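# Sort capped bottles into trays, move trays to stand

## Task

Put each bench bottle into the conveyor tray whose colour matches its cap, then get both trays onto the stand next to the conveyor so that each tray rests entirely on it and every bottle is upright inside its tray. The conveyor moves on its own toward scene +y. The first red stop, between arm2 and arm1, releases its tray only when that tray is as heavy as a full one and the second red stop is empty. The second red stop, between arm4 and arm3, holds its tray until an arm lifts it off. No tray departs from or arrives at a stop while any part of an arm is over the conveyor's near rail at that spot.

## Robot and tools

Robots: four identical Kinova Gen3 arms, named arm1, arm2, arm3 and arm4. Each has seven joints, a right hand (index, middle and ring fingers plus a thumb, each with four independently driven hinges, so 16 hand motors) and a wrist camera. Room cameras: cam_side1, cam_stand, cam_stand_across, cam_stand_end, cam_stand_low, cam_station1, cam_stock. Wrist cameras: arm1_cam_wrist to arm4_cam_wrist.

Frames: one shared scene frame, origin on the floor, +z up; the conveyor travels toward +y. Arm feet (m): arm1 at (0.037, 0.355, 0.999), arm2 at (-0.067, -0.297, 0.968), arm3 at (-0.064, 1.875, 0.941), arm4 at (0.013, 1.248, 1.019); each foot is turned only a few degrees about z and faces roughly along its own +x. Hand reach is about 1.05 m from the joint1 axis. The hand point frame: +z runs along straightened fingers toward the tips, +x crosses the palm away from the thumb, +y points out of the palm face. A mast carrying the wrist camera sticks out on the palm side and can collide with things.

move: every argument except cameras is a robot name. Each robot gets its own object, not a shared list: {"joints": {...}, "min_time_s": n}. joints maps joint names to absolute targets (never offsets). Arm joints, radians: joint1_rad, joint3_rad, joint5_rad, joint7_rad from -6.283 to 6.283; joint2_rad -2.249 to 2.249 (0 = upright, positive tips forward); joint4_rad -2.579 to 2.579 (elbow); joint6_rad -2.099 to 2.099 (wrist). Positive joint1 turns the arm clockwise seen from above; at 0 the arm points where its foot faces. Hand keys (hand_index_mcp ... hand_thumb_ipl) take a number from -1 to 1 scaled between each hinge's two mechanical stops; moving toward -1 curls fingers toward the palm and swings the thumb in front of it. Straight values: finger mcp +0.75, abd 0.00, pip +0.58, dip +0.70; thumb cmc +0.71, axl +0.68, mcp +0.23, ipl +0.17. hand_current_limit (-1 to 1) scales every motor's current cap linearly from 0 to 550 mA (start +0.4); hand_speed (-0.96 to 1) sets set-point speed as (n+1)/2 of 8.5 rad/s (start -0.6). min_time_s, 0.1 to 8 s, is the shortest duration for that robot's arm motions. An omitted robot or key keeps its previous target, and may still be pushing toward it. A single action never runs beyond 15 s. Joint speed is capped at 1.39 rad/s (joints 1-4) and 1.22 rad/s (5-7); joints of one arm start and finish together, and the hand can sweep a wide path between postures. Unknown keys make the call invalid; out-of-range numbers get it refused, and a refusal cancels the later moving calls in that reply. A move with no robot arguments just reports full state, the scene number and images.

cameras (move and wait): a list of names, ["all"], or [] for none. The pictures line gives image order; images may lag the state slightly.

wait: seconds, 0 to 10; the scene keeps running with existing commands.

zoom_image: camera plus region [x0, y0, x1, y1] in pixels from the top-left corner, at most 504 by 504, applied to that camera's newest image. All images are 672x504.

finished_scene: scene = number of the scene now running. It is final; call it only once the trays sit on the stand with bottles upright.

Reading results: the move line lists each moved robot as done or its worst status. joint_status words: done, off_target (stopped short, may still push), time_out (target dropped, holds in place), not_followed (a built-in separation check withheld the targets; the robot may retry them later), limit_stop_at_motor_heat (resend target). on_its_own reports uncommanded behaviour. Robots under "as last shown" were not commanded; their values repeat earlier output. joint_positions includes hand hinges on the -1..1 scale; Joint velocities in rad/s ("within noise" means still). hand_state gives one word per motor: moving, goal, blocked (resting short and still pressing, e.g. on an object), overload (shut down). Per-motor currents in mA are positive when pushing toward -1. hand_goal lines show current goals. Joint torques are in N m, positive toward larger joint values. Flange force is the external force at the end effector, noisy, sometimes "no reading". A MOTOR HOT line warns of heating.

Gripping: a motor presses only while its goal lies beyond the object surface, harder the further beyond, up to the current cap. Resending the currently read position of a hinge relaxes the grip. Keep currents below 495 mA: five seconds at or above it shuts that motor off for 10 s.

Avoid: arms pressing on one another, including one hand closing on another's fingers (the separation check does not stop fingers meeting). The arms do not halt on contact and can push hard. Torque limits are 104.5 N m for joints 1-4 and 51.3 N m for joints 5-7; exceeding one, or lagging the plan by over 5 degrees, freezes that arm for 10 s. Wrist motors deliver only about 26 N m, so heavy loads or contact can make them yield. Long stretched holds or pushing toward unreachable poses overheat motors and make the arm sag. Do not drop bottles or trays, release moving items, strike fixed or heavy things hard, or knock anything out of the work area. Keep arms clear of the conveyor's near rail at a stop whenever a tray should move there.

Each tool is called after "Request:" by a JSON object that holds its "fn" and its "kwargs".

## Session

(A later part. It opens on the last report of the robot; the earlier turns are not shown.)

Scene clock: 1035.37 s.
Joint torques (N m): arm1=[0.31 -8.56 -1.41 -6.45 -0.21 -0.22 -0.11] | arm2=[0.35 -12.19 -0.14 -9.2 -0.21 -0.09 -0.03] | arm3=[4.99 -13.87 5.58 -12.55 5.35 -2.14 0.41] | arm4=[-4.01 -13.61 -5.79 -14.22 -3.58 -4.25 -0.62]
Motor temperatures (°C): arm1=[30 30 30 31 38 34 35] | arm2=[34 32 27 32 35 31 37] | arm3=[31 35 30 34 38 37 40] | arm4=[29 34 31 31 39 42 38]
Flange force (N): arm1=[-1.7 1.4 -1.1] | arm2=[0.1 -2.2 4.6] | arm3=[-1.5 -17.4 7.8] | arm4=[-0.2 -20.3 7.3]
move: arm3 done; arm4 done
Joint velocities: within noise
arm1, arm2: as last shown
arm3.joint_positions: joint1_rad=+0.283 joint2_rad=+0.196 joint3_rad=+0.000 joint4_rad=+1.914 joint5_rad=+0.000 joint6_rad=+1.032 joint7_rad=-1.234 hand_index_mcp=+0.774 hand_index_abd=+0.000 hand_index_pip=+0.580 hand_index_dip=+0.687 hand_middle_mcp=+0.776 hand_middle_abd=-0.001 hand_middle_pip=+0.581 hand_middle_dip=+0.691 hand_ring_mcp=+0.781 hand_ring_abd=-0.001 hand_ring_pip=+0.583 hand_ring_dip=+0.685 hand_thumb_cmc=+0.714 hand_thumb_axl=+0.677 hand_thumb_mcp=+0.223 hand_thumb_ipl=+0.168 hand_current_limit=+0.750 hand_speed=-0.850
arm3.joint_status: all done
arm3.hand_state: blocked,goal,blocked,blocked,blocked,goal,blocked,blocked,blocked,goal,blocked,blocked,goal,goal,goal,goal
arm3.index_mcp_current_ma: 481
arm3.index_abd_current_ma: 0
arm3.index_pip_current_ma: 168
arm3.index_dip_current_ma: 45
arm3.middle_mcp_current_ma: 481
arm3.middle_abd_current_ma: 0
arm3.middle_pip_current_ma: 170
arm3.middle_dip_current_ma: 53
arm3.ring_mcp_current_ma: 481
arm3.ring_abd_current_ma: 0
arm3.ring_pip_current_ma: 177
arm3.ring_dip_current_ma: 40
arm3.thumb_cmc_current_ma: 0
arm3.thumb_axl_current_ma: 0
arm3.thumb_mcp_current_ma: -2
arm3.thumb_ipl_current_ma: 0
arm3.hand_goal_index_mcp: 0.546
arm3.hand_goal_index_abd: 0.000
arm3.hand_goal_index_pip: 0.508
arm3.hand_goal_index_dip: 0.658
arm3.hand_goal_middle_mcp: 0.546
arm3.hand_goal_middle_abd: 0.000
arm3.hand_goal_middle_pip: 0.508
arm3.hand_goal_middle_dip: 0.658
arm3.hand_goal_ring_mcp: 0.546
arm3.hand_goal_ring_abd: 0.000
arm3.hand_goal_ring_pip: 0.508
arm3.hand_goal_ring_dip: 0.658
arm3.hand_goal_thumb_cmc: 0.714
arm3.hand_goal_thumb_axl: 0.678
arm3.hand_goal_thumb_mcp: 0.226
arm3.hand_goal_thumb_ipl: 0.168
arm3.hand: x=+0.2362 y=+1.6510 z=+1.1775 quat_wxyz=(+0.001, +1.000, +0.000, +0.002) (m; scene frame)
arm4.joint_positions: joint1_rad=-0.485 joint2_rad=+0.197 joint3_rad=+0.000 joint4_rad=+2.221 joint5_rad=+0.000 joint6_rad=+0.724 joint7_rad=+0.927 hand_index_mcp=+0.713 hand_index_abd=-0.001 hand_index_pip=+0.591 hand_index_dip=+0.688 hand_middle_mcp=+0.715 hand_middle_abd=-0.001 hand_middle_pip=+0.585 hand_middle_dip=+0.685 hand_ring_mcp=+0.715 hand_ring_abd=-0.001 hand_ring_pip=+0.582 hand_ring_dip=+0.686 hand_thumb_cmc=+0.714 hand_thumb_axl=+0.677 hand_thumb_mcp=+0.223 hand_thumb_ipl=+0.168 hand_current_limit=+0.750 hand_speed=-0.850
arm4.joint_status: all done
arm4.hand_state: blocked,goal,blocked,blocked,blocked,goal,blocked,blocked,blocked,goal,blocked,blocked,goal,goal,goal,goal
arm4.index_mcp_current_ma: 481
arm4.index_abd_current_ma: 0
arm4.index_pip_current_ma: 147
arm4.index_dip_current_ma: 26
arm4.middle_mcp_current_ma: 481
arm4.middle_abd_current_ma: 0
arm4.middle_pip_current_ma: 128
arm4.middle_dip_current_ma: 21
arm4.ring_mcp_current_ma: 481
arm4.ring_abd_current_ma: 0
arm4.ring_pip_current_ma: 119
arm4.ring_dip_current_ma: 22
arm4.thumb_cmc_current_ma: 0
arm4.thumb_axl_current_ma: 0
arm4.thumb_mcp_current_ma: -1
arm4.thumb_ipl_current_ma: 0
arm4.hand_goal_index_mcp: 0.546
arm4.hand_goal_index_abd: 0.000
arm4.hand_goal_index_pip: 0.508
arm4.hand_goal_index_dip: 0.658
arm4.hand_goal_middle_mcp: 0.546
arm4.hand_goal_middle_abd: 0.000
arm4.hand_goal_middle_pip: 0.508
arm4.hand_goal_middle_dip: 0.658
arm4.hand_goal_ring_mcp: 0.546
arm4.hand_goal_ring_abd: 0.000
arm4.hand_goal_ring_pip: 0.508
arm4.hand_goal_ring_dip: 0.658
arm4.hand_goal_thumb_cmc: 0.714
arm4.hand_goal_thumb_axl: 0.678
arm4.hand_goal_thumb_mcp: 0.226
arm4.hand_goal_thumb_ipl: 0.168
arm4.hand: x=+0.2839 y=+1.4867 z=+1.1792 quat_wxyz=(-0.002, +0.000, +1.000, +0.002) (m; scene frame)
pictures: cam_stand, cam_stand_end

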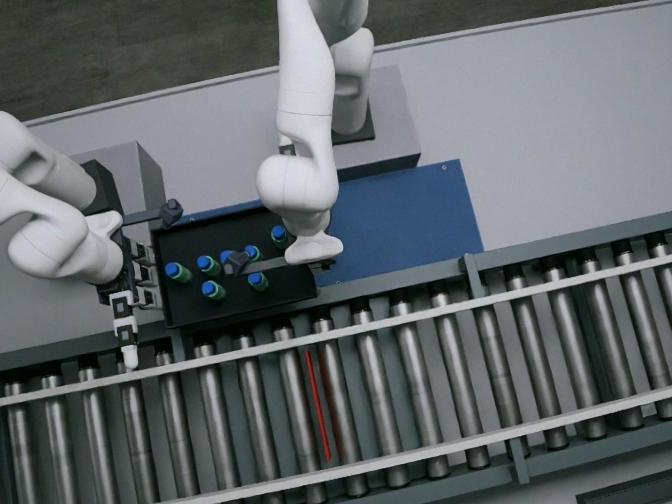

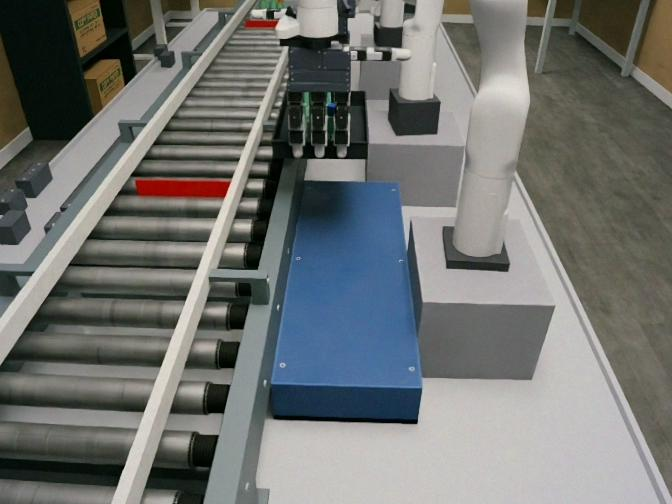

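Request:
{"fn": "move", "kwargs": {"arm3": {"joints":{"joint1_rad":0.2081,"joint2_rad":0.0588,"joint4_rad":2.0780,"joint6_rad":1.0048,"joint7_rad":-1.3087},"min_time_s":4}, "arm4": {"joints":{"joint1_rad":-0.7123,"joint2_rad":0.1691,"joint4_rad":2.2591,"joint6_rad":0.7134,"joint7_rad":0.7005},"min_time_s":4}}}

Request:
{"fn": "move", "kwargs": {"arm3": {"joints":{"joint1_rad":0.0047,"joint2_rad":-0.0461,"joint4_rad":2.1837,"joint6_rad":1.0040,"joint7_rad":-1.5121},"min_time_s":4}, "arm4": {"joints":{"joint1_rad":-0.9145,"joint2_rad":0.2240,"joint4_rad":2.1824,"joint6_rad":0.7352,"joint7_rad":0.4983},"min_time_s":4}, "cameras": ["cam_stand","cam_stand_end"]}}

Request:
{"fn": "move", "kwargs": {"arm3": {"joints":{"joint1_rad":-0.2640,"joint2_rad":-0.0595,"joint4_rad":2.1961,"joint6_rad":1.0050,"joint7_rad":-1.7808},"min_time_s":4}, "arm4": {"joints":{"joint1_rad":-1.0108,"joint2_rad":0.3280,"joint4_rad":2.0238,"joint6_rad":0.7898,"joint7_rad":0.4020},"min_time_s":4}}}

Request:
{"fn": "move", "kwargs": {"arm3": {"joints":{"joint1_rad":-0.5141,"joint2_rad":-0.0215,"joint4_rad":2.1605,"joint6_rad":1.0026,"joint7_rad":-2.0309},"min_time_s":4}, "arm4": {"joints":{"joint1_rad":-1.0716,"joint2_rad":0.4385,"joint4_rad":1.8382,"joint6_rad":0.8649,"joint7_rad":0.3412},"min_time_s":4}}}

Request:
{"fn": "move", "kwargs": {"arm3": {"joints":{"joint1_rad":-0.7023,"joint2_rad":0.0428,"joint4_rad":2.0953,"joint6_rad":1.0035,"joint7_rad":-2.2191},"min_time_s":4}, "arm4": {"joints":{"joint1_rad":-1.1139,"joint2_rad":0.5447,"joint4_rad":1.6467,"joint6_rad":0.9502,"joint7_rad":0.2989},"min_time_s":4}}}

Request:
{"fn": "move", "kwargs": {"arm3": {"joints":{"joint1_rad":-0.8421,"joint2_rad":0.1183,"joint4_rad":2.0101,"joint6_rad":1.0132,"joint7_rad":-2.3589},"min_time_s":4}, "arm4": {"joints":{"joint1_rad":-1.1450,"joint2_rad":0.6498,"joint4_rad":1.4478,"joint6_rad":1.0440,"joint7_rad":0.2678},"min_time_s":4}, "cameras": ["cam_stand","cam_stand_end","cam_station1"]}}

Scene clock: 1072.60 s.
Joint torques (N m): arm1=[0.3 -8.57 -1.36 -6.47 -0.21 -0.24 -0.13] | arm2=[0.33 -12.2 -0.11 -9.2 -0.18 -0.1 -0.03] | arm3=[4.44 -10.29 4.72 -12.17 5.93 -1.92 0.5] | arm4=[-3.6 -13.72 -5.11 -16.36 -3.14 -5.79 -0.59]
Motor temperatures (°C): arm1=[30 30 30 31 38 34 35] | arm2=[34 32 27 32 35 31 37] | arm3=[31 35 30 34 37 37 40] | arm4=[29 34 30 31 39 42 38]
Flange force (N): arm1=[-1.7 1.4 -1.1] | arm2=[0.1 -2.2 4.6] | arm3=[-2.5 -19.0 7.5] | arm4=[-1.8 -21.6 6.8]
move: arm3 done; arm4 done
Joint velocities: within noise
arm1.joint_positions: joint1_rad=-1.126 joint2_rad=+0.100 joint3_rad=+0.000 joint4_rad=+2.100 joint5_rad=+0.000 joint6_rad=+0.942 joint7_rad=+0.000 hand_index_mcp=+0.754 hand_index_abd=-0.142 hand_index_pip=+0.578 hand_index_dip=+0.697 hand_middle_mcp=-0.457 hand_middle_abd=+0.000 hand_middle_pip=-0.294 hand_middle_dip=+0.693 hand_ring_mcp=+0.754 hand_ring_abd=+0.142 hand_ring_pip=+0.578 hand_ring_dip=+0.697 hand_thumb_cmc=-0.618 hand_thumb_axl=+0.677 hand_thumb_mcp=-0.002 hand_thumb_ipl=-0.065 hand_current_limit=+0.400 hand_speed=-0.800
arm1.joint_status: not commanded
arm1.hand_state: goal,goal,goal,goal,blocked,goal,goal,goal,goal,goal,goal,goal,goal,goal,goal,goal
arm1.index_mcp_current_ma: 0
arm1.index_abd_current_ma: -1
arm1.index_pip_current_ma: 1
arm1.index_dip_current_ma: 0
arm1.middle_mcp_current_ma: 33
arm1.middle_abd_current_ma: 0
arm1.middle_pip_current_ma: 4
arm1.middle_dip_current_ma: 1
arm1.ring_mcp_current_ma: 0
arm1.ring_abd_current_ma: 1
arm1.ring_pip_current_ma: 1
arm1.ring_dip_current_ma: 0
arm1.thumb_cmc_current_ma: 1
arm1.thumb_axl_current_ma: 0
arm1.thumb_mcp_current_ma: -1
arm1.thumb_ipl_current_ma: 1
arm1.hand_goal_index_mcp: 0.754
arm1.hand_goal_index_abd: -0.140
arm1.hand_goal_index_pip: 0.576
arm1.hand_goal_index_dip: 0.696
arm1.hand_goal_middle_mcp: -0.480
arm1.hand_goal_middle_abd: 0.000
arm1.hand_goal_middle_pip: -0.300
arm1.hand_goal_middle_dip: 0.690
arm1.hand_goal_ring_mcp: 0.754
arm1.hand_goal_ring_abd: 0.140
arm1.hand_goal_ring_pip: 0.576
arm1.hand_goal_ring_dip: 0.696
arm1.hand_goal_thumb_cmc: -0.620
arm1.hand_goal_thumb_axl: 0.678
arm1.hand_goal_thumb_mcp: 0.000
arm1.hand_goal_thumb_ipl: -0.066
arm1.hand: x=+0.2041 y=+0.6974 z=+1.2216 quat_wxyz=(-0.001, +0.163, +0.987, +0.008) (m; scene frame)
arm2: as last shown
arm3.joint_positions: joint1_rad=+0.208 joint2_rad=+0.059 joint3_rad=+0.000 joint4_rad=+2.078 joint5_rad=+0.000 joint6_rad=+1.005 joint7_rad=-1.309 hand_index_mcp=+0.774 hand_index_abd=+0.000 hand_index_pip=+0.580 hand_index_dip=+0.687 hand_middle_mcp=+0.776 hand_middle_abd=-0.001 hand_middle_pip=+0.581 hand_middle_dip=+0.691 hand_ring_mcp=+0.781 hand_ring_abd=-0.001 hand_ring_pip=+0.583 hand_ring_dip=+0.685 hand_thumb_cmc=+0.714 hand_thumb_axl=+0.677 hand_thumb_mcp=+0.223 hand_thumb_ipl=+0.168 hand_current_limit=+0.750 hand_speed=-0.850
arm3.joint_status: all done
arm3.hand_state: blocked,goal,blocked,blocked,blocked,goal,blocked,blocked,blocked,goal,blocked,blocked,goal,goal,goal,goal
arm3.index_mcp_current_ma: 481
arm3.index_abd_current_ma: 0
arm3.index_pip_current_ma: 168
arm3.index_dip_current_ma: 45
arm3.middle_mcp_current_ma: 481
arm3.middle_abd_current_ma: 0
arm3.middle_pip_current_ma: 170
arm3.middle_dip_current_ma: 53
arm3.ring_mcp_current_ma: 481
arm3.ring_abd_current_ma: 0
arm3.ring_pip_current_ma: 177
arm3.ring_dip_current_ma: 40
arm3.thumb_cmc_current_ma: 0
arm3.thumb_axl_current_ma: 0
arm3.thumb_mcp_current_ma: -2
arm3.thumb_ipl_current_ma: 0
arm3.hand_goal_index_mcp: 0.546
arm3.hand_goal_index_abd: 0.000
arm3.hand_goal_index_pip: 0.508
arm3.hand_goal_index_dip: 0.658
arm3.hand_goal_middle_mcp: 0.546
arm3.hand_goal_middle_abd: 0.000
arm3.hand_goal_middle_pip: 0.508
arm3.hand_goal_middle_dip: 0.658
arm3.hand_goal_ring_mcp: 0.546
arm3.hand_goal_ring_abd: 0.000
arm3.hand_goal_ring_pip: 0.508
arm3.hand_goal_ring_dip: 0.658
arm3.hand_goal_thumb_cmc: 0.714
arm3.hand_goal_thumb_axl: 0.678
arm3.hand_goal_thumb_mcp: 0.226
arm3.hand_goal_thumb_ipl: 0.168
arm3.hand: x=+0.1861 y=+1.6915 z=+1.1772 quat_wxyz=(+0.001, +1.000, +0.000, +0.002) (m; scene frame)
arm4.joint_positions: joint1_rad=-0.712 joint2_rad=+0.169 joint3_rad=+0.000 joint4_rad=+2.259 joint5_rad=+0.000 joint6_rad=+0.713 joint7_rad=+0.701 hand_index_mcp=+0.713 hand_index_abd=-0.001 hand_index_pip=+0.591 hand_index_dip=+0.688 hand_middle_mcp=+0.715 hand_middle_abd=-0.001 hand_middle_pip=+0.585 hand_middle_dip=+0.685 hand_ring_mcp=+0.715 hand_ring_abd=-0.001 hand_ring_pip=+0.582 hand_ring_dip=+0.686 hand_thumb_cmc=+0.714 hand_thumb_axl=+0.677 hand_thumb_mcp=+0.223 hand_thumb_ipl=+0.168 hand_current_limit=+0.750 hand_speed=-0.850
arm4.joint_status: all done
arm4.hand_state: blocked,goal,blocked,blocked,blocked,goal,blocked,blocked,blocked,goal,blocked,blocked,goal,goal,goal,goal
arm4.index_mcp_current_ma: 481
arm4.index_abd_current_ma: 0
arm4.index_pip_current_ma: 147
arm4.index_dip_current_ma: 26
arm4.middle_mcp_current_ma: 481
arm4.middle_abd_current_ma: 0
arm4.middle_pip_current_ma: 128
arm4.middle_dip_current_ma: 21
arm4.ring_mcp_current_ma: 481
arm4.ring_abd_current_ma: 0
arm4.ring_pip_current_ma: 119
arm4.ring_dip_current_ma: 22
arm4.thumb_cmc_current_ma: 0
arm4.thumb_axl_current_ma: 0
arm4.thumb_mcp_current_ma: -1
arm4.thumb_ipl_current_ma: 0
arm4.hand_goal_index_mcp: 0.546
arm4.hand_goal_index_abd: 0.000
arm4.hand_goal_index_pip: 0.508
arm4.hand_goal_index_dip: 0.658
arm4.hand_goal_middle_mcp: 0.546
arm4.hand_goal_middle_abd: 0.000
arm4.hand_goal_middle_pip: 0.508
arm4.hand_goal_middle_dip: 0.658
arm4.hand_goal_ring_mcp: 0.546
arm4.hand_goal_ring_abd: 0.000
arm4.hand_goal_ring_pip: 0.508
arm4.hand_goal_ring_dip: 0.658
arm4.hand_goal_thumb_cmc: 0.714
arm4.hand_goal_thumb_axl: 0.678
arm4.hand_goal_thumb_mcp: 0.226
arm4.hand_goal_thumb_ipl: 0.168
arm4.hand: x=+0.2339 y=+1.5277 z=+1.1795 quat_wxyz=(-0.002, +0.000, +1.000, +0.002) (m; scene frame)
pictures: none

Scene clock: 1076.90 s.
Joint torques (N m): arm1=[0.28 -8.55 -1.45 -6.42 -0.21 -0.22 -0.1] | arm2=[0.35 -12.2 -0.1 -9.23 -0.21 -0.09 -0.02] | arm3=[4.55 -7.39 4.48 -10.1 6.96 -0.56 0.5] | arm4=[-3.58 -15.88 -4.9 -19.22 -2.81 -7.59 -0.59]
Motor temperatures (°C): arm1=[30 30 30 31 38 34 35] | arm2=[34 32 27 32 35 31 37] | arm3=[31 35 30 34 37 37 40] | arm4=[29 34 30 31 39 42 38]
Flange force (N): arm1=[-1.8 1.4 -1.2] | arm2=[0.2 -2.3 4.7] | arm3=[-2.6 -21.1 7.1] | arm4=[-2.0 -23.8 6.2]
move: arm3 done; arm4 done
Joint velocities: within noise
arm1, arm2: as last shown
arm3.joint_positions: joint1_rad=+0.005 joint2_rad=-0.046 joint3_rad=+0.000 joint4_rad=+2.184 joint5_rad=+0.000 joint6_rad=+1.004 joint7_rad=-1.512 hand_index_mcp=+0.774 hand_index_abd=+0.000 hand_index_pip=+0.580 hand_index_dip=+0.688 hand_middle_mcp=+0.776 hand_middle_abd=-0.001 hand_middle_pip=+0.581 hand_middle_dip=+0.691 hand_ring_mcp=+0.781 hand_ring_abd=-0.001 hand_ring_pip=+0.583 hand_ring_dip=+0.685 hand_thumb_cmc=+0.714 hand_thumb_axl=+0.677 hand_thumb_mcp=+0.223 hand_thumb_ipl=+0.168 hand_current_limit=+0.750 hand_speed=-0.850
arm3.joint_status: all done
arm3.hand_state: blocked,goal,blocked,blocked,blocked,goal,blocked,blocked,blocked,goal,blocked,blocked,goal,goal,goal,goal
arm3.index_mcp_current_ma: 481
arm3.index_abd_current_ma: 0
arm3.index_pip_current_ma: 169
arm3.index_dip_current_ma: 47
arm3.middle_mcp_current_ma: 481
arm3.middle_abd_current_ma: 0
arm3.middle_pip_current_ma: 170
arm3.middle_dip_current_ma: 53
arm3.ring_mcp_current_ma: 481
arm3.ring_abd_current_ma: 0
arm3.ring_pip_current_ma: 177
arm3.ring_dip_current_ma: 40
arm3.thumb_cmc_current_ma: 0
arm3.thumb_axl_current_ma: 0
arm3.thumb_mcp_current_ma: -2
arm3.thumb_ipl_current_ma: 0
arm3.hand_goal_index_mcp: 0.546
arm3.hand_goal_index_abd: 0.000
arm3.hand_goal_index_pip: 0.508
arm3.hand_goal_index_dip: 0.658
arm3.hand_goal_middle_mcp: 0.546
arm3.hand_goal_middle_abd: 0.000
arm3.hand_goal_middle_pip: 0.508
arm3.hand_goal_middle_dip: 0.658
arm3.hand_goal_ring_mcp: 0.546
arm3.hand_goal_ring_abd: 0.000
arm3.hand_goal_ring_pip: 0.508
arm3.hand_goal_ring_dip: 0.658
arm3.hand_goal_thumb_cmc: 0.714
arm3.hand_goal_thumb_axl: 0.678
arm3.hand_goal_thumb_mcp: 0.226
arm3.hand_goal_thumb_ipl: 0.168
arm3.hand: x=+0.1563 y=+1.7514 z=+1.1770 quat_wxyz=(+0.001, +1.000, +0.000, +0.002) (m; scene frame)
arm4.joint_positions: joint1_rad=-0.915 joint2_rad=+0.224 joint3_rad=+0.000 joint4_rad=+2.182 joint5_rad=+0.000 joint6_rad=+0.735 joint7_rad=+0.498 hand_index_mcp=+0.711 hand_index_abd=-0.001 hand_index_pip=+0.591 hand_index_dip=+0.688 hand_middle_mcp=+0.715 hand_middle_abd=-0.001 hand_middle_pip=+0.585 hand_middle_dip=+0.685 hand_ring_mcp=+0.715 hand_ring_abd=-0.001 hand_ring_pip=+0.582 hand_ring_dip=+0.686 hand_thumb_cmc=+0.714 hand_thumb_axl=+0.677 hand_thumb_mcp=+0.223 hand_thumb_ipl=+0.168 hand_current_limit=+0.750 hand_speed=-0.850
arm4.joint_status: all done
arm4.hand_state: blocked,goal,blocked,blocked,blocked,goal,blocked,blocked,blocked,goal,blocked,blocked,goal,goal,goal,goal
arm4.index_mcp_current_ma: 481
arm4.index_abd_current_ma: 0
arm4.index_pip_current_ma: 147
arm4.index_dip_current_ma: 26
arm4.middle_mcp_current_ma: 481
arm4.middle_abd_current_ma: 0
arm4.middle_pip_current_ma: 128
arm4.middle_dip_current_ma: 21
arm4.ring_mcp_current_ma: 481
arm4.ring_abd_current_ma: 0
arm4.ring_pip_current_ma: 119
arm4.ring_dip_current_ma: 22
arm4.thumb_cmc_current_ma: 0
arm4.thumb_axl_current_ma: 0
arm4.thumb_mcp_current_ma: -1
arm4.thumb_ipl_current_ma: 0
arm4.hand_goal_index_mcp: 0.546
arm4.hand_goal_index_abd: 0.000
arm4.hand_goal_index_pip: 0.508
arm4.hand_goal_index_dip: 0.658
arm4.hand_goal_middle_mcp: 0.546
arm4.hand_goal_middle_abd: 0.000
arm4.hand_goal_middle_pip: 0.508
arm4.hand_goal_middle_dip: 0.658
arm4.hand_goal_ring_mcp: 0.546
arm4.hand_goal_ring_abd: 0.000
arm4.hand_goal_ring_pip: 0.508
arm4.hand_goal_ring_dip: 0.658
arm4.hand_goal_thumb_cmc: 0.714
arm4.hand_goal_thumb_axl: 0.678
arm4.hand_goal_thumb_mcp: 0.226
arm4.hand_goal_thumb_ipl: 0.168
arm4.hand: x=+0.2039 y=+1.5878 z=+1.1798 quat_wxyz=(-0.002, +0.000, +1.000, +0.002) (m; scene frame)
pictures: cam_stand, cam_stand_end

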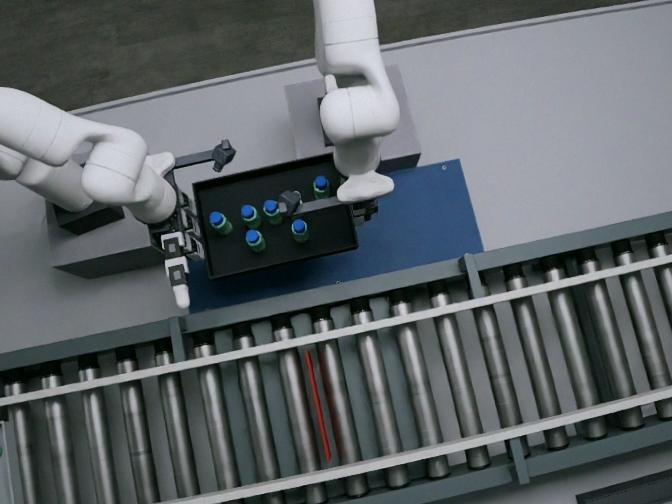

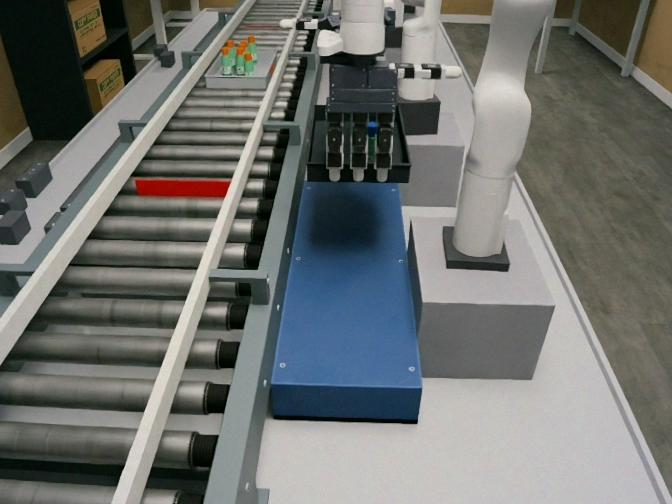

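Scene clock: 1081.20 s.
Joint torques (N m): arm1=[0.33 -8.58 -1.41 -6.48 -0.22 -0.25 -0.13] | arm2=[0.35 -12.23 -0.11 -9.19 -0.2 -0.07 -0.03] | arm3=[4.52 -6.68 4.36 -7.62 6.8 1.11 0.54] | arm4=[-3.88 -18.53 -5.28 -19.69 -2.57 -7.77 -0.48]
Motor temperatures (°C): arm1=[30 30 30 31 38 34 35] | arm2=[34 32 27 32 35 31 37] | arm3=[31 35 30 34 37 37 40] | arm4=[29 34 30 31 39 42 38]
Flange force (N): arm1=[-1.7 1.3 -1.1] | arm2=[0.1 -2.1 4.7] | arm3=[-3.3 -20.7 7.1] | arm4=[-2.3 -23.3 6.1]
move: arm3 done; arm4 done
Joint velocities: within noise
arm1, arm2: as last shown
arm3.joint_positions: joint1_rad=-0.264 joint2_rad=-0.059 joint3_rad=+0.000 joint4_rad=+2.196 joint5_rad=+0.000 joint6_rad=+1.005 joint7_rad=-1.781 hand_index_mcp=+0.782 hand_index_abd=+0.000 hand_index_pip=+0.581 hand_index_dip=+0.689 hand_middle_mcp=+0.778 hand_middle_abd=-0.001 hand_middle_pip=+0.581 hand_middle_dip=+0.691 hand_ring_mcp=+0.781 hand_ring_abd=-0.001 hand_ring_pip=+0.583 hand_ring_dip=+0.685 hand_thumb_cmc=+0.714 hand_thumb_axl=+0.677 hand_thumb_mcp=+0.223 hand_thumb_ipl=+0.168 hand_current_limit=+0.750 hand_speed=-0.850
arm3.joint_status: all done
arm3.hand_state: blocked,goal,blocked,blocked,blocked,goal,blocked,blocked,blocked,goal,blocked,blocked,goal,goal,goal,goal
arm3.index_mcp_current_ma: 481
arm3.index_abd_current_ma: 0
arm3.index_pip_current_ma: 170
arm3.index_dip_current_ma: 47
arm3.middle_mcp_current_ma: 481
arm3.middle_abd_current_ma: 0
arm3.middle_pip_current_ma: 171
arm3.middle_dip_current_ma: 54
arm3.ring_mcp_current_ma: 481
arm3.ring_abd_current_ma: 0
arm3.ring_pip_current_ma: 177
arm3.ring_dip_current_ma: 40
arm3.thumb_cmc_current_ma: 0
arm3.thumb_axl_current_ma: 0
arm3.thumb_mcp_current_ma: -2
arm3.thumb_ipl_current_ma: 0
arm3.hand_goal_index_mcp: 0.546
arm3.hand_goal_index_abd: 0.000
arm3.hand_goal_index_pip: 0.508
arm3.hand_goal_index_dip: 0.658
arm3.hand_goal_middle_mcp: 0.546
arm3.hand_goal_middle_abd: 0.000
arm3.hand_goal_middle_pip: 0.508
arm3.hand_goal_middle_dip: 0.658
arm3.hand_goal_ring_mcp: 0.546
arm3.hand_goal_ring_abd: 0.000
arm3.hand_goal_ring_pip: 0.508
arm3.hand_goal_ring_dip: 0.658
arm3.hand_goal_thumb_cmc: 0.714
arm3.hand_goal_thumb_axl: 0.678
arm3.hand_goal_thumb_mcp: 0.226
arm3.hand_goal_thumb_ipl: 0.168
arm3.hand: x=+0.1526 y=+1.8165 z=+1.1768 quat_wxyz=(+0.001, +1.000, +0.000, +0.002) (m; scene frame)
arm4.joint_positions: joint1_rad=-1.011 joint2_rad=+0.328 joint3_rad=+0.000 joint4_rad=+2.024 joint5_rad=+0.000 joint6_rad=+0.790 joint7_rad=+0.402 hand_index_mcp=+0.711 hand_index_abd=+0.000 hand_index_pip=+0.591 hand_index_dip=+0.688 hand_middle_mcp=+0.715 hand_middle_abd=+0.000 hand_middle_pip=+0.585 hand_middle_dip=+0.685 hand_ring_mcp=+0.715 hand_ring_abd=+0.000 hand_ring_pip=+0.582 hand_ring_dip=+0.686 hand_thumb_cmc=+0.714 hand_thumb_axl=+0.677 hand_thumb_mcp=+0.223 hand_thumb_ipl=+0.168 hand_current_limit=+0.750 hand_speed=-0.850
arm4.joint_status: all done
arm4.hand_state: blocked,goal,blocked,blocked,blocked,goal,blocked,blocked,blocked,goal,blocked,blocked,goal,goal,goal,goal
arm4.index_mcp_current_ma: 481
arm4.index_abd_current_ma: 0
arm4.index_pip_current_ma: 147
arm4.index_dip_current_ma: 26
arm4.middle_mcp_current_ma: 481
arm4.middle_abd_current_ma: 0
arm4.middle_pip_current_ma: 128
arm4.middle_dip_current_ma: 21
arm4.ring_mcp_current_ma: 481
arm4.ring_abd_current_ma: 0
arm4.ring_pip_current_ma: 119
arm4.ring_dip_current_ma: 22
arm4.thumb_cmc_current_ma: 0
arm4.thumb_axl_current_ma: 0
arm4.thumb_mcp_current_ma: -1
arm4.thumb_ipl_current_ma: 0
arm4.hand_goal_index_mcp: 0.546
arm4.hand_goal_index_abd: 0.000
arm4.hand_goal_index_pip: 0.508
arm4.hand_goal_index_dip: 0.658
arm4.hand_goal_middle_mcp: 0.546
arm4.hand_goal_middle_abd: 0.000
arm4.hand_goal_middle_pip: 0.508
arm4.hand_goal_middle_dip: 0.658
arm4.hand_goal_ring_mcp: 0.546
arm4.hand_goal_ring_abd: 0.000
arm4.hand_goal_ring_pip: 0.508
arm4.hand_goal_ring_dip: 0.658
arm4.hand_goal_thumb_cmc: 0.714
arm4.hand_goal_thumb_axl: 0.678
arm4.hand_goal_thumb_mcp: 0.226
arm4.hand_goal_thumb_ipl: 0.168
arm4.hand: x=+0.2000 y=+1.6528 z=+1.1800 quat_wxyz=(-0.002, +0.000, +1.000, +0.002) (m; scene frame)
pictures: none

Scene clock: 1085.50 s.
Joint torques (N m): arm1=[0.39 -8.58 -1.43 -6.46 -0.2 -0.21 -0.11] | arm2=[0.33 -12.22 -0.12 -9.24 -0.19 -0.07 -0.01] | arm3=[4.11 -6.85 4.01 -5.19 5.62 2.69 0.5] | arm4=[-3.39 -21.02 -4.62 -19.07 -2.17 -7.12 -0.42]
Motor temperatures (°C): arm1=[30 30 30 31 38 34 35] | arm2=[34 32 27 32 35 31 37] | arm3=[31 34 30 34 37 37 40] | arm4=[29 34 30 31 39 42 38]
Flange force (N): arm1=[-1.5 1.4 -1.0] | arm2=[0.1 -2.3 4.8] | arm3=[-3.1 -17.9 6.6] | arm4=[-1.2 -21.0 6.5]
move: arm3 done; arm4 done
Joint velocities: within noise
arm1: as last shown
arm2.joint_positions: joint1_rad=+0.347 joint2_rad=+0.189 joint3_rad=+0.000 joint4_rad=+1.825 joint5_rad=+0.000 joint6_rad=+1.128 joint7_rad=+0.000 hand_index_mcp=+0.754 hand_index_abd=-0.122 hand_index_pip=+0.578 hand_index_dip=+0.697 hand_middle_mcp=-0.462 hand_middle_abd=+0.000 hand_middle_pip=-0.295 hand_middle_dip=+0.693 hand_ring_mcp=+0.753 hand_ring_abd=+0.120 hand_ring_pip=+0.578 hand_ring_dip=+0.698 hand_thumb_cmc=-0.619 hand_thumb_axl=+0.677 hand_thumb_mcp=-0.002 hand_thumb_ipl=-0.065 hand_current_limit=+0.400 hand_speed=-0.800
arm2.joint_status: not commanded
arm2.hand_state: goal,goal,goal,goal,goal,goal,goal,goal,goal,goal,goal,goal,goal,goal,goal,goal
arm2.index_mcp_current_ma: 0
arm2.index_abd_current_ma: 0
arm2.index_pip_current_ma: 0
arm2.index_dip_current_ma: 0
arm2.middle_mcp_current_ma: 8
arm2.middle_abd_current_ma: 0
arm2.middle_pip_current_ma: 1
arm2.middle_dip_current_ma: 0
arm2.ring_mcp_current_ma: 0
arm2.ring_abd_current_ma: 0
arm2.ring_pip_current_ma: 0
arm2.ring_dip_current_ma: 0
arm2.thumb_cmc_current_ma: 0
arm2.thumb_axl_current_ma: 0
arm2.thumb_mcp_current_ma: 0
arm2.thumb_ipl_current_ma: 0
arm2.hand_goal_index_mcp: 0.754
arm2.hand_goal_index_abd: -0.120
arm2.hand_goal_index_pip: 0.576
arm2.hand_goal_index_dip: 0.696
arm2.hand_goal_middle_mcp: -0.480
arm2.hand_goal_middle_abd: 0.000
arm2.hand_goal_middle_pip: -0.300
arm2.hand_goal_middle_dip: 0.690
arm2.hand_goal_ring_mcp: 0.754
arm2.hand_goal_ring_abd: 0.120
arm2.hand_goal_ring_pip: 0.576
arm2.hand_goal_ring_dip: 0.696
arm2.hand_goal_thumb_cmc: -0.620
arm2.hand_goal_thumb_axl: 0.678
arm2.hand_goal_thumb_mcp: 0.000
arm2.hand_goal_thumb_ipl: -0.066
arm2.hand: x=+0.3093 y=-0.5429 z=+1.2312 quat_wxyz=(+0.005, +0.855, +0.518, -0.006) (m; scene frame)
arm3.joint_positions: joint1_rad=-0.514 joint2_rad=-0.022 joint3_rad=+0.000 joint4_rad=+2.161 joint5_rad=+0.000 joint6_rad=+1.003 joint7_rad=-2.031 hand_index_mcp=+0.785 hand_index_abd=+0.000 hand_index_pip=+0.581 hand_index_dip=+0.689 hand_middle_mcp=+0.780 hand_middle_abd=-0.001 hand_middle_pip=+0.581 hand_middle_dip=+0.691 hand_ring_mcp=+0.781 hand_ring_abd=-0.001 hand_ring_pip=+0.583 hand_ring_dip=+0.685 hand_thumb_cmc=+0.714 hand_thumb_axl=+0.677 hand_thumb_mcp=+0.223 hand_thumb_ipl=+0.168 hand_current_limit=+0.750 hand_speed=-0.850
arm3.joint_status: all done
arm3.hand_state: blocked,goal,blocked,blocked,blocked,goal,blocked,blocked,blocked,goal,blocked,blocked,goal,goal,goal,goal
arm3.index_mcp_current_ma: 481
arm3.index_abd_current_ma: 0
arm3.index_pip_current_ma: 170
arm3.index_dip_current_ma: 47
arm3.middle_mcp_current_ma: 481
arm3.middle_abd_current_ma: 0
arm3.middle_pip_current_ma: 171
arm3.middle_dip_current_ma: 54
arm3.ring_mcp_current_ma: 481
arm3.ring_abd_current_ma: 0
arm3.ring_pip_current_ma: 177
arm3.ring_dip_current_ma: 40
arm3.thumb_cmc_current_ma: 0
arm3.thumb_axl_current_ma: 0
arm3.thumb_mcp_current_ma: -2
arm3.thumb_ipl_current_ma: 0
arm3.hand_goal_index_mcp: 0.546
arm3.hand_goal_index_abd: 0.000
arm3.hand_goal_index_pip: 0.508
arm3.hand_goal_index_dip: 0.658
arm3.hand_goal_middle_mcp: 0.546
arm3.hand_goal_middle_abd: 0.000
arm3.hand_goal_middle_pip: 0.508
arm3.hand_goal_middle_dip: 0.658
arm3.hand_goal_ring_mcp: 0.546
arm3.hand_goal_ring_abd: 0.000
arm3.hand_goal_ring_pip: 0.508
arm3.hand_goal_ring_dip: 0.658
arm3.hand_goal_thumb_cmc: 0.714
arm3.hand_goal_thumb_axl: 0.678
arm3.hand_goal_thumb_mcp: 0.226
arm3.hand_goal_thumb_ipl: 0.168
arm3.hand: x=+0.1526 y=+1.8820 z=+1.1767 quat_wxyz=(+0.001, +1.000, +0.000, +0.002) (m; scene frame)
arm4.joint_positions: joint1_rad=-1.072 joint2_rad=+0.438 joint3_rad=+0.000 joint4_rad=+1.838 joint5_rad=+0.000 joint6_rad=+0.865 joint7_rad=+0.341 hand_index_mcp=+0.711 hand_index_abd=+0.000 hand_index_pip=+0.592 hand_index_dip=+0.688 hand_middle_mcp=+0.715 hand_middle_abd=+0.000 hand_middle_pip=+0.585 hand_middle_dip=+0.685 hand_ring_mcp=+0.715 hand_ring_abd=+0.000 hand_ring_pip=+0.582 hand_ring_dip=+0.686 hand_thumb_cmc=+0.714 hand_thumb_axl=+0.677 hand_thumb_mcp=+0.223 hand_thumb_ipl=+0.168 hand_current_limit=+0.750 hand_speed=-0.850
arm4.joint_status: all done
arm4.hand_state: blocked,goal,blocked,blocked,blocked,goal,blocked,blocked,blocked,goal,blocked,blocked,goal,goal,goal,goal
arm4.index_mcp_current_ma: 481
arm4.index_abd_current_ma: 0
arm4.index_pip_current_ma: 150
arm4.index_dip_current_ma: 26
arm4.middle_mcp_current_ma: 481
arm4.middle_abd_current_ma: 0
arm4.middle_pip_current_ma: 128
arm4.middle_dip_current_ma: 21
arm4.ring_mcp_current_ma: 481
arm4.ring_abd_current_ma: 0
arm4.ring_pip_current_ma: 119
arm4.ring_dip_current_ma: 22
arm4.thumb_cmc_current_ma: 0
arm4.thumb_axl_current_ma: 0
arm4.thumb_mcp_current_ma: -1
arm4.thumb_ipl_current_ma: 0
arm4.hand_goal_index_mcp: 0.546
arm4.hand_goal_index_abd: 0.000
arm4.hand_goal_index_pip: 0.508
arm4.hand_goal_index_dip: 0.658
arm4.hand_goal_middle_mcp: 0.546
arm4.hand_goal_middle_abd: 0.000
arm4.hand_goal_middle_pip: 0.508
arm4.hand_goal_middle_dip: 0.658
arm4.hand_goal_ring_mcp: 0.546
arm4.hand_goal_ring_abd: 0.000
arm4.hand_goal_ring_pip: 0.508
arm4.hand_goal_ring_dip: 0.658
arm4.hand_goal_thumb_cmc: 0.714
arm4.hand_goal_thumb_axl: 0.678
arm4.hand_goal_thumb_mcp: 0.226
arm4.hand_goal_thumb_ipl: 0.168
arm4.hand: x=+0.2000 y=+1.7178 z=+1.1802 quat_wxyz=(-0.002, +0.000, +1.000, +0.002) (m; scene frame)
pictures: none

Scene clock: 1089.80 s.
Joint torques (N m): arm1=[0.3 -8.57 -1.42 -6.46 -0.15 -0.24 -0.13] | arm2=[0.32 -12.23 -0.11 -9.2 -0.21 -0.07 -0.03] | arm3=[4.25 -7.98 4.26 -3.39 5.2 3.99 0.45] | arm4=[-3.45 -23.66 -4.63 -19.63 -2.1 -7.39 -0.41]
Motor temperatures (°C): arm1=[30 30 30 31 38 34 35] | arm2=[34 32 27 32 35 31 37] | arm3=[31 34 30 34 37 37 40] | arm4=[29 34 30 32 39 42 38]
Flange force (N): arm1=[-1.8 1.4 -1.1] | arm2=[0.0 -2.1 4.7] | arm3=[-2.5 -17.8 7.0] | arm4=[-0.8 -21.7 6.3]
move: arm3 done; arm4 done
Joint velocities: within noise
arm1, arm2: as last shown
arm3.joint_positions: joint1_rad=-0.702 joint2_rad=+0.043 joint3_rad=+0.000 joint4_rad=+2.095 joint5_rad=+0.000 joint6_rad=+1.004 joint7_rad=-2.219 hand_index_mcp=+0.786 hand_index_abd=+0.000 hand_index_pip=+0.581 hand_index_dip=+0.689 hand_middle_mcp=+0.780 hand_middle_abd=-0.001 hand_middle_pip=+0.581 hand_middle_dip=+0.691 hand_ring_mcp=+0.781 hand_ring_abd=-0.001 hand_ring_pip=+0.583 hand_ring_dip=+0.685 hand_thumb_cmc=+0.714 hand_thumb_axl=+0.677 hand_thumb_mcp=+0.223 hand_thumb_ipl=+0.168 hand_current_limit=+0.750 hand_speed=-0.850
arm3.joint_status: all done
arm3.hand_state: blocked,goal,blocked,blocked,blocked,goal,blocked,blocked,blocked,goal,blocked,blocked,goal,goal,goal,goal
arm3.index_mcp_current_ma: 481
arm3.index_abd_current_ma: 0
arm3.index_pip_current_ma: 170
arm3.index_dip_current_ma: 47
arm3.middle_mcp_current_ma: 481
arm3.middle_abd_current_ma: 0
arm3.middle_pip_current_ma: 171
arm3.middle_dip_current_ma: 54
arm3.ring_mcp_current_ma: 481
arm3.ring_abd_current_ma: 0
arm3.ring_pip_current_ma: 177
arm3.ring_dip_current_ma: 40
arm3.thumb_cmc_current_ma: 0
arm3.thumb_axl_current_ma: 0
arm3.thumb_mcp_current_ma: -2
arm3.thumb_ipl_current_ma: 0
arm3.hand_goal_index_mcp: 0.546
arm3.hand_goal_index_abd: 0.000
arm3.hand_goal_index_pip: 0.508
arm3.hand_goal_index_dip: 0.658
arm3.hand_goal_middle_mcp: 0.546
arm3.hand_goal_middle_abd: 0.000
arm3.hand_goal_middle_pip: 0.508
arm3.hand_goal_middle_dip: 0.658
arm3.hand_goal_ring_mcp: 0.546
arm3.hand_goal_ring_abd: 0.000
arm3.hand_goal_ring_pip: 0.508
arm3.hand_goal_ring_dip: 0.658
arm3.hand_goal_thumb_cmc: 0.714
arm3.hand_goal_thumb_axl: 0.678
arm3.hand_goal_thumb_mcp: 0.226
arm3.hand_goal_thumb_ipl: 0.168
arm3.hand: x=+0.1529 y=+1.9418 z=+1.1765 quat_wxyz=(+0.001, +1.000, +0.000, +0.002) (m; scene frame)
arm4.joint_positions: joint1_rad=-1.114 joint2_rad=+0.545 joint3_rad=+0.000 joint4_rad=+1.647 joint5_rad=+0.000 joint6_rad=+0.950 joint7_rad=+0.299 hand_index_mcp=+0.711 hand_index_abd=+0.000 hand_index_pip=+0.592 hand_index_dip=+0.688 hand_middle_mcp=+0.715 hand_middle_abd=+0.000 hand_middle_pip=+0.585 hand_middle_dip=+0.685 hand_ring_mcp=+0.715 hand_ring_abd=+0.000 hand_ring_pip=+0.582 hand_ring_dip=+0.686 hand_thumb_cmc=+0.714 hand_thumb_axl=+0.677 hand_thumb_mcp=+0.223 hand_thumb_ipl=+0.168 hand_current_limit=+0.750 hand_speed=-0.850
arm4.joint_status: all done
arm4.hand_state: blocked,goal,blocked,blocked,blocked,goal,blocked,blocked,blocked,goal,blocked,blocked,goal,goal,goal,goal
arm4.index_mcp_current_ma: 481
arm4.index_abd_current_ma: 0
arm4.index_pip_current_ma: 150
arm4.index_dip_current_ma: 26
arm4.middle_mcp_current_ma: 481
arm4.middle_abd_current_ma: 0
arm4.middle_pip_current_ma: 128
arm4.middle_dip_current_ma: 21
arm4.ring_mcp_current_ma: 481
arm4.ring_abd_current_ma: 0
arm4.ring_pip_current_ma: 119
arm4.ring_dip_current_ma: 22
arm4.thumb_cmc_current_ma: 0
arm4.thumb_axl_current_ma: 0
arm4.thumb_mcp_current_ma: -1
arm4.thumb_ipl_current_ma: 0
arm4.hand_goal_index_mcp: 0.546
arm4.hand_goal_index_abd: 0.000
arm4.hand_goal_index_pip: 0.508
arm4.hand_goal_index_dip: 0.658
arm4.hand_goal_middle_mcp: 0.546
arm4.hand_goal_middle_abd: 0.000
arm4.hand_goal_middle_pip: 0.508
arm4.hand_goal_middle_dip: 0.658
arm4.hand_goal_ring_mcp: 0.546
arm4.hand_goal_ring_abd: 0.000
arm4.hand_goal_ring_pip: 0.508
arm4.hand_goal_ring_dip: 0.658
arm4.hand_goal_thumb_cmc: 0.714
arm4.hand_goal_thumb_axl: 0.678
arm4.hand_goal_thumb_mcp: 0.226
arm4.hand_goal_thumb_ipl: 0.168
arm4.hand: x=+0.2000 y=+1.7778 z=+1.1805 quat_wxyz=(-0.002, +0.000, +1.000, +0.002) (m; scene frame)
pictures: none

Scene clock: 1094.10 s.
Joint torques (N m): arm1=[0.33 -8.59 -1.4 -6.45 -0.18 -0.26 -0.13] | arm2=[0.32 -12.19 -0.11 -9.21 -0.2 -0.09 -0.02] | arm3=[4.2 -9.4 4.36 -2.33 4.63 4.74 0.44] | arm4=[-3.56 -26.02 -4.44 -19.66 -1.96 -7.39 -0.44]
Motor temperatures (°C): arm1=[30 30 30 31 38 34 35] | arm2=[34 32 27 32 35 31 37] | arm3=[31 34 30 34 37 37 40] | arm4=[29 34 30 32 39 42 38]
Flange force (N): arm1=[-1.7 1.4 -1.2] | arm2=[0.1 -2.2 4.6] | arm3=[-2.2 -17.3 6.8] | arm4=[-0.8 -21.7 6.2]
move: arm3 done; arm4 done
Joint velocities: within noise
arm1, arm2: as last shown
arm3.joint_positions: joint1_rad=-0.842 joint2_rad=+0.118 joint3_rad=+0.000 joint4_rad=+2.010 joint5_rad=+0.000 joint6_rad=+1.013 joint7_rad=-2.359 hand_index_mcp=+0.786 hand_index_abd=+0.000 hand_index_pip=+0.581 hand_index_dip=+0.689 hand_middle_mcp=+0.780 hand_middle_abd=-0.001 hand_middle_pip=+0.581 hand_middle_dip=+0.691 hand_ring_mcp=+0.781 hand_ring_abd=-0.001 hand_ring_pip=+0.583 hand_ring_dip=+0.685 hand_thumb_cmc=+0.714 hand_thumb_axl=+0.677 hand_thumb_mcp=+0.223 hand_thumb_ipl=+0.168 hand_current_limit=+0.750 hand_speed=-0.850
arm3.joint_status: all done
arm3.hand_state: blocked,goal,blocked,blocked,blocked,goal,blocked,blocked,blocked,goal,blocked,blocked,goal,goal,goal,goal
arm3.index_mcp_current_ma: 481
arm3.index_abd_current_ma: 0
arm3.index_pip_current_ma: 170
arm3.index_dip_current_ma: 47
arm3.middle_mcp_current_ma: 481
arm3.middle_abd_current_ma: 0
arm3.middle_pip_current_ma: 171
arm3.middle_dip_current_ma: 54
arm3.ring_mcp_current_ma: 481
arm3.ring_abd_current_ma: 0
arm3.ring_pip_current_ma: 177
arm3.ring_dip_current_ma: 40
arm3.thumb_cmc_current_ma: 0
arm3.thumb_axl_current_ma: 0
arm3.thumb_mcp_current_ma: -2
arm3.thumb_ipl_current_ma: 0
arm3.hand_goal_index_mcp: 0.546
arm3.hand_goal_index_abd: 0.000
arm3.hand_goal_index_pip: 0.508
arm3.hand_goal_index_dip: 0.658
arm3.hand_goal_middle_mcp: 0.546
arm3.hand_goal_middle_abd: 0.000
arm3.hand_goal_middle_pip: 0.508
arm3.hand_goal_middle_dip: 0.658
arm3.hand_goal_ring_mcp: 0.546
arm3.hand_goal_ring_abd: 0.000
arm3.hand_goal_ring_pip: 0.508
arm3.hand_goal_ring_dip: 0.658
arm3.hand_goal_thumb_cmc: 0.714
arm3.hand_goal_thumb_axl: 0.678
arm3.hand_goal_thumb_mcp: 0.226
arm3.hand_goal_thumb_ipl: 0.168
arm3.hand: x=+0.1529 y=+1.9975 z=+1.1764 quat_wxyz=(+0.001, +1.000, +0.000, +0.002) (m; scene frame)
arm4.joint_positions: joint1_rad=-1.145 joint2_rad=+0.650 joint3_rad=+0.000 joint4_rad=+1.448 joint5_rad=+0.000 joint6_rad=+1.044 joint7_rad=+0.268 hand_index_mcp=+0.711 hand_index_abd=+0.000 hand_index_pip=+0.592 hand_index_dip=+0.688 hand_middle_mcp=+0.715 hand_middle_abd=+0.000 hand_middle_pip=+0.585 hand_middle_dip=+0.685 hand_ring_mcp=+0.715 hand_ring_abd=+0.000 hand_ring_pip=+0.582 hand_ring_dip=+0.686 hand_thumb_cmc=+0.714 hand_thumb_axl=+0.677 hand_thumb_mcp=+0.223 hand_thumb_ipl=+0.168 hand_current_limit=+0.750 hand_speed=-0.850
arm4.joint_status: all done
arm4.hand_state: blocked,goal,blocked,blocked,blocked,goal,blocked,blocked,blocked,goal,blocked,blocked,goal,goal,goal,goal
arm4.index_mcp_current_ma: 481
arm4.index_abd_current_ma: 0
arm4.index_pip_current_ma: 150
arm4.index_dip_current_ma: 26
arm4.middle_mcp_current_ma: 481
arm4.middle_abd_current_ma: 0
arm4.middle_pip_current_ma: 128
arm4.middle_dip_current_ma: 21
arm4.ring_mcp_current_ma: 481
arm4.ring_abd_current_ma: 0
arm4.ring_pip_current_ma: 119
arm4.ring_dip_current_ma: 22
arm4.thumb_cmc_current_ma: 0
arm4.thumb_axl_current_ma: 0
arm4.thumb_mcp_current_ma: -1
arm4.thumb_ipl_current_ma: 0
arm4.hand_goal_index_mcp: 0.546
arm4.hand_goal_index_abd: 0.000
arm4.hand_goal_index_pip: 0.508
arm4.hand_goal_index_dip: 0.658
arm4.hand_goal_middle_mcp: 0.546
arm4.hand_goal_middle_abd: 0.000
arm4.hand_goal_middle_pip: 0.508
arm4.hand_goal_middle_dip: 0.658
arm4.hand_goal_ring_mcp: 0.546
arm4.hand_goal_ring_abd: 0.000
arm4.hand_goal_ring_pip: 0.508
arm4.hand_goal_ring_dip: 0.658
arm4.hand_goal_thumb_cmc: 0.714
arm4.hand_goal_thumb_axl: 0.678
arm4.hand_goal_thumb_mcp: 0.226
arm4.hand_goal_thumb_ipl: 0.168
arm4.hand: x=+0.2000 y=+1.8333 z=+1.1806 quat_wxyz=(-0.002, +0.000, +1.000, +0.002) (m; scene frame)
pictures: cam_stand, cam_stand_end, cam_station1

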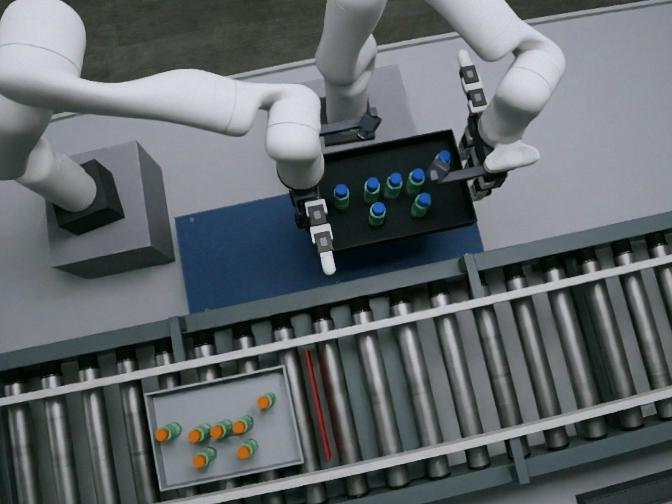

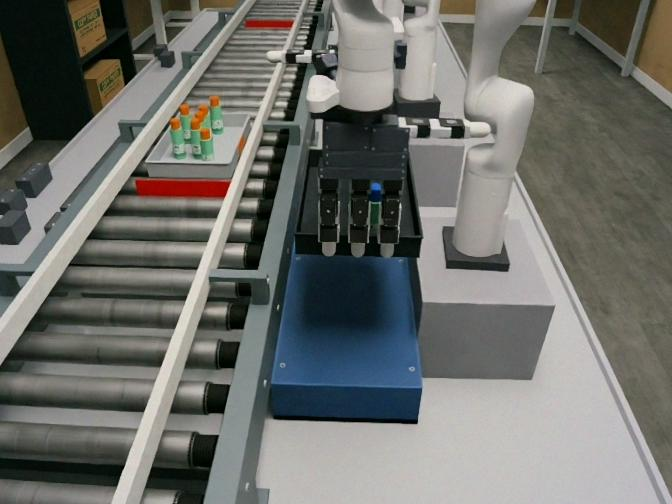

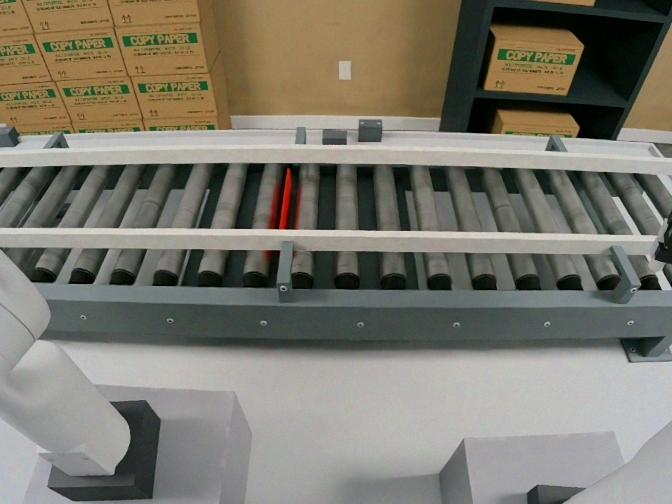

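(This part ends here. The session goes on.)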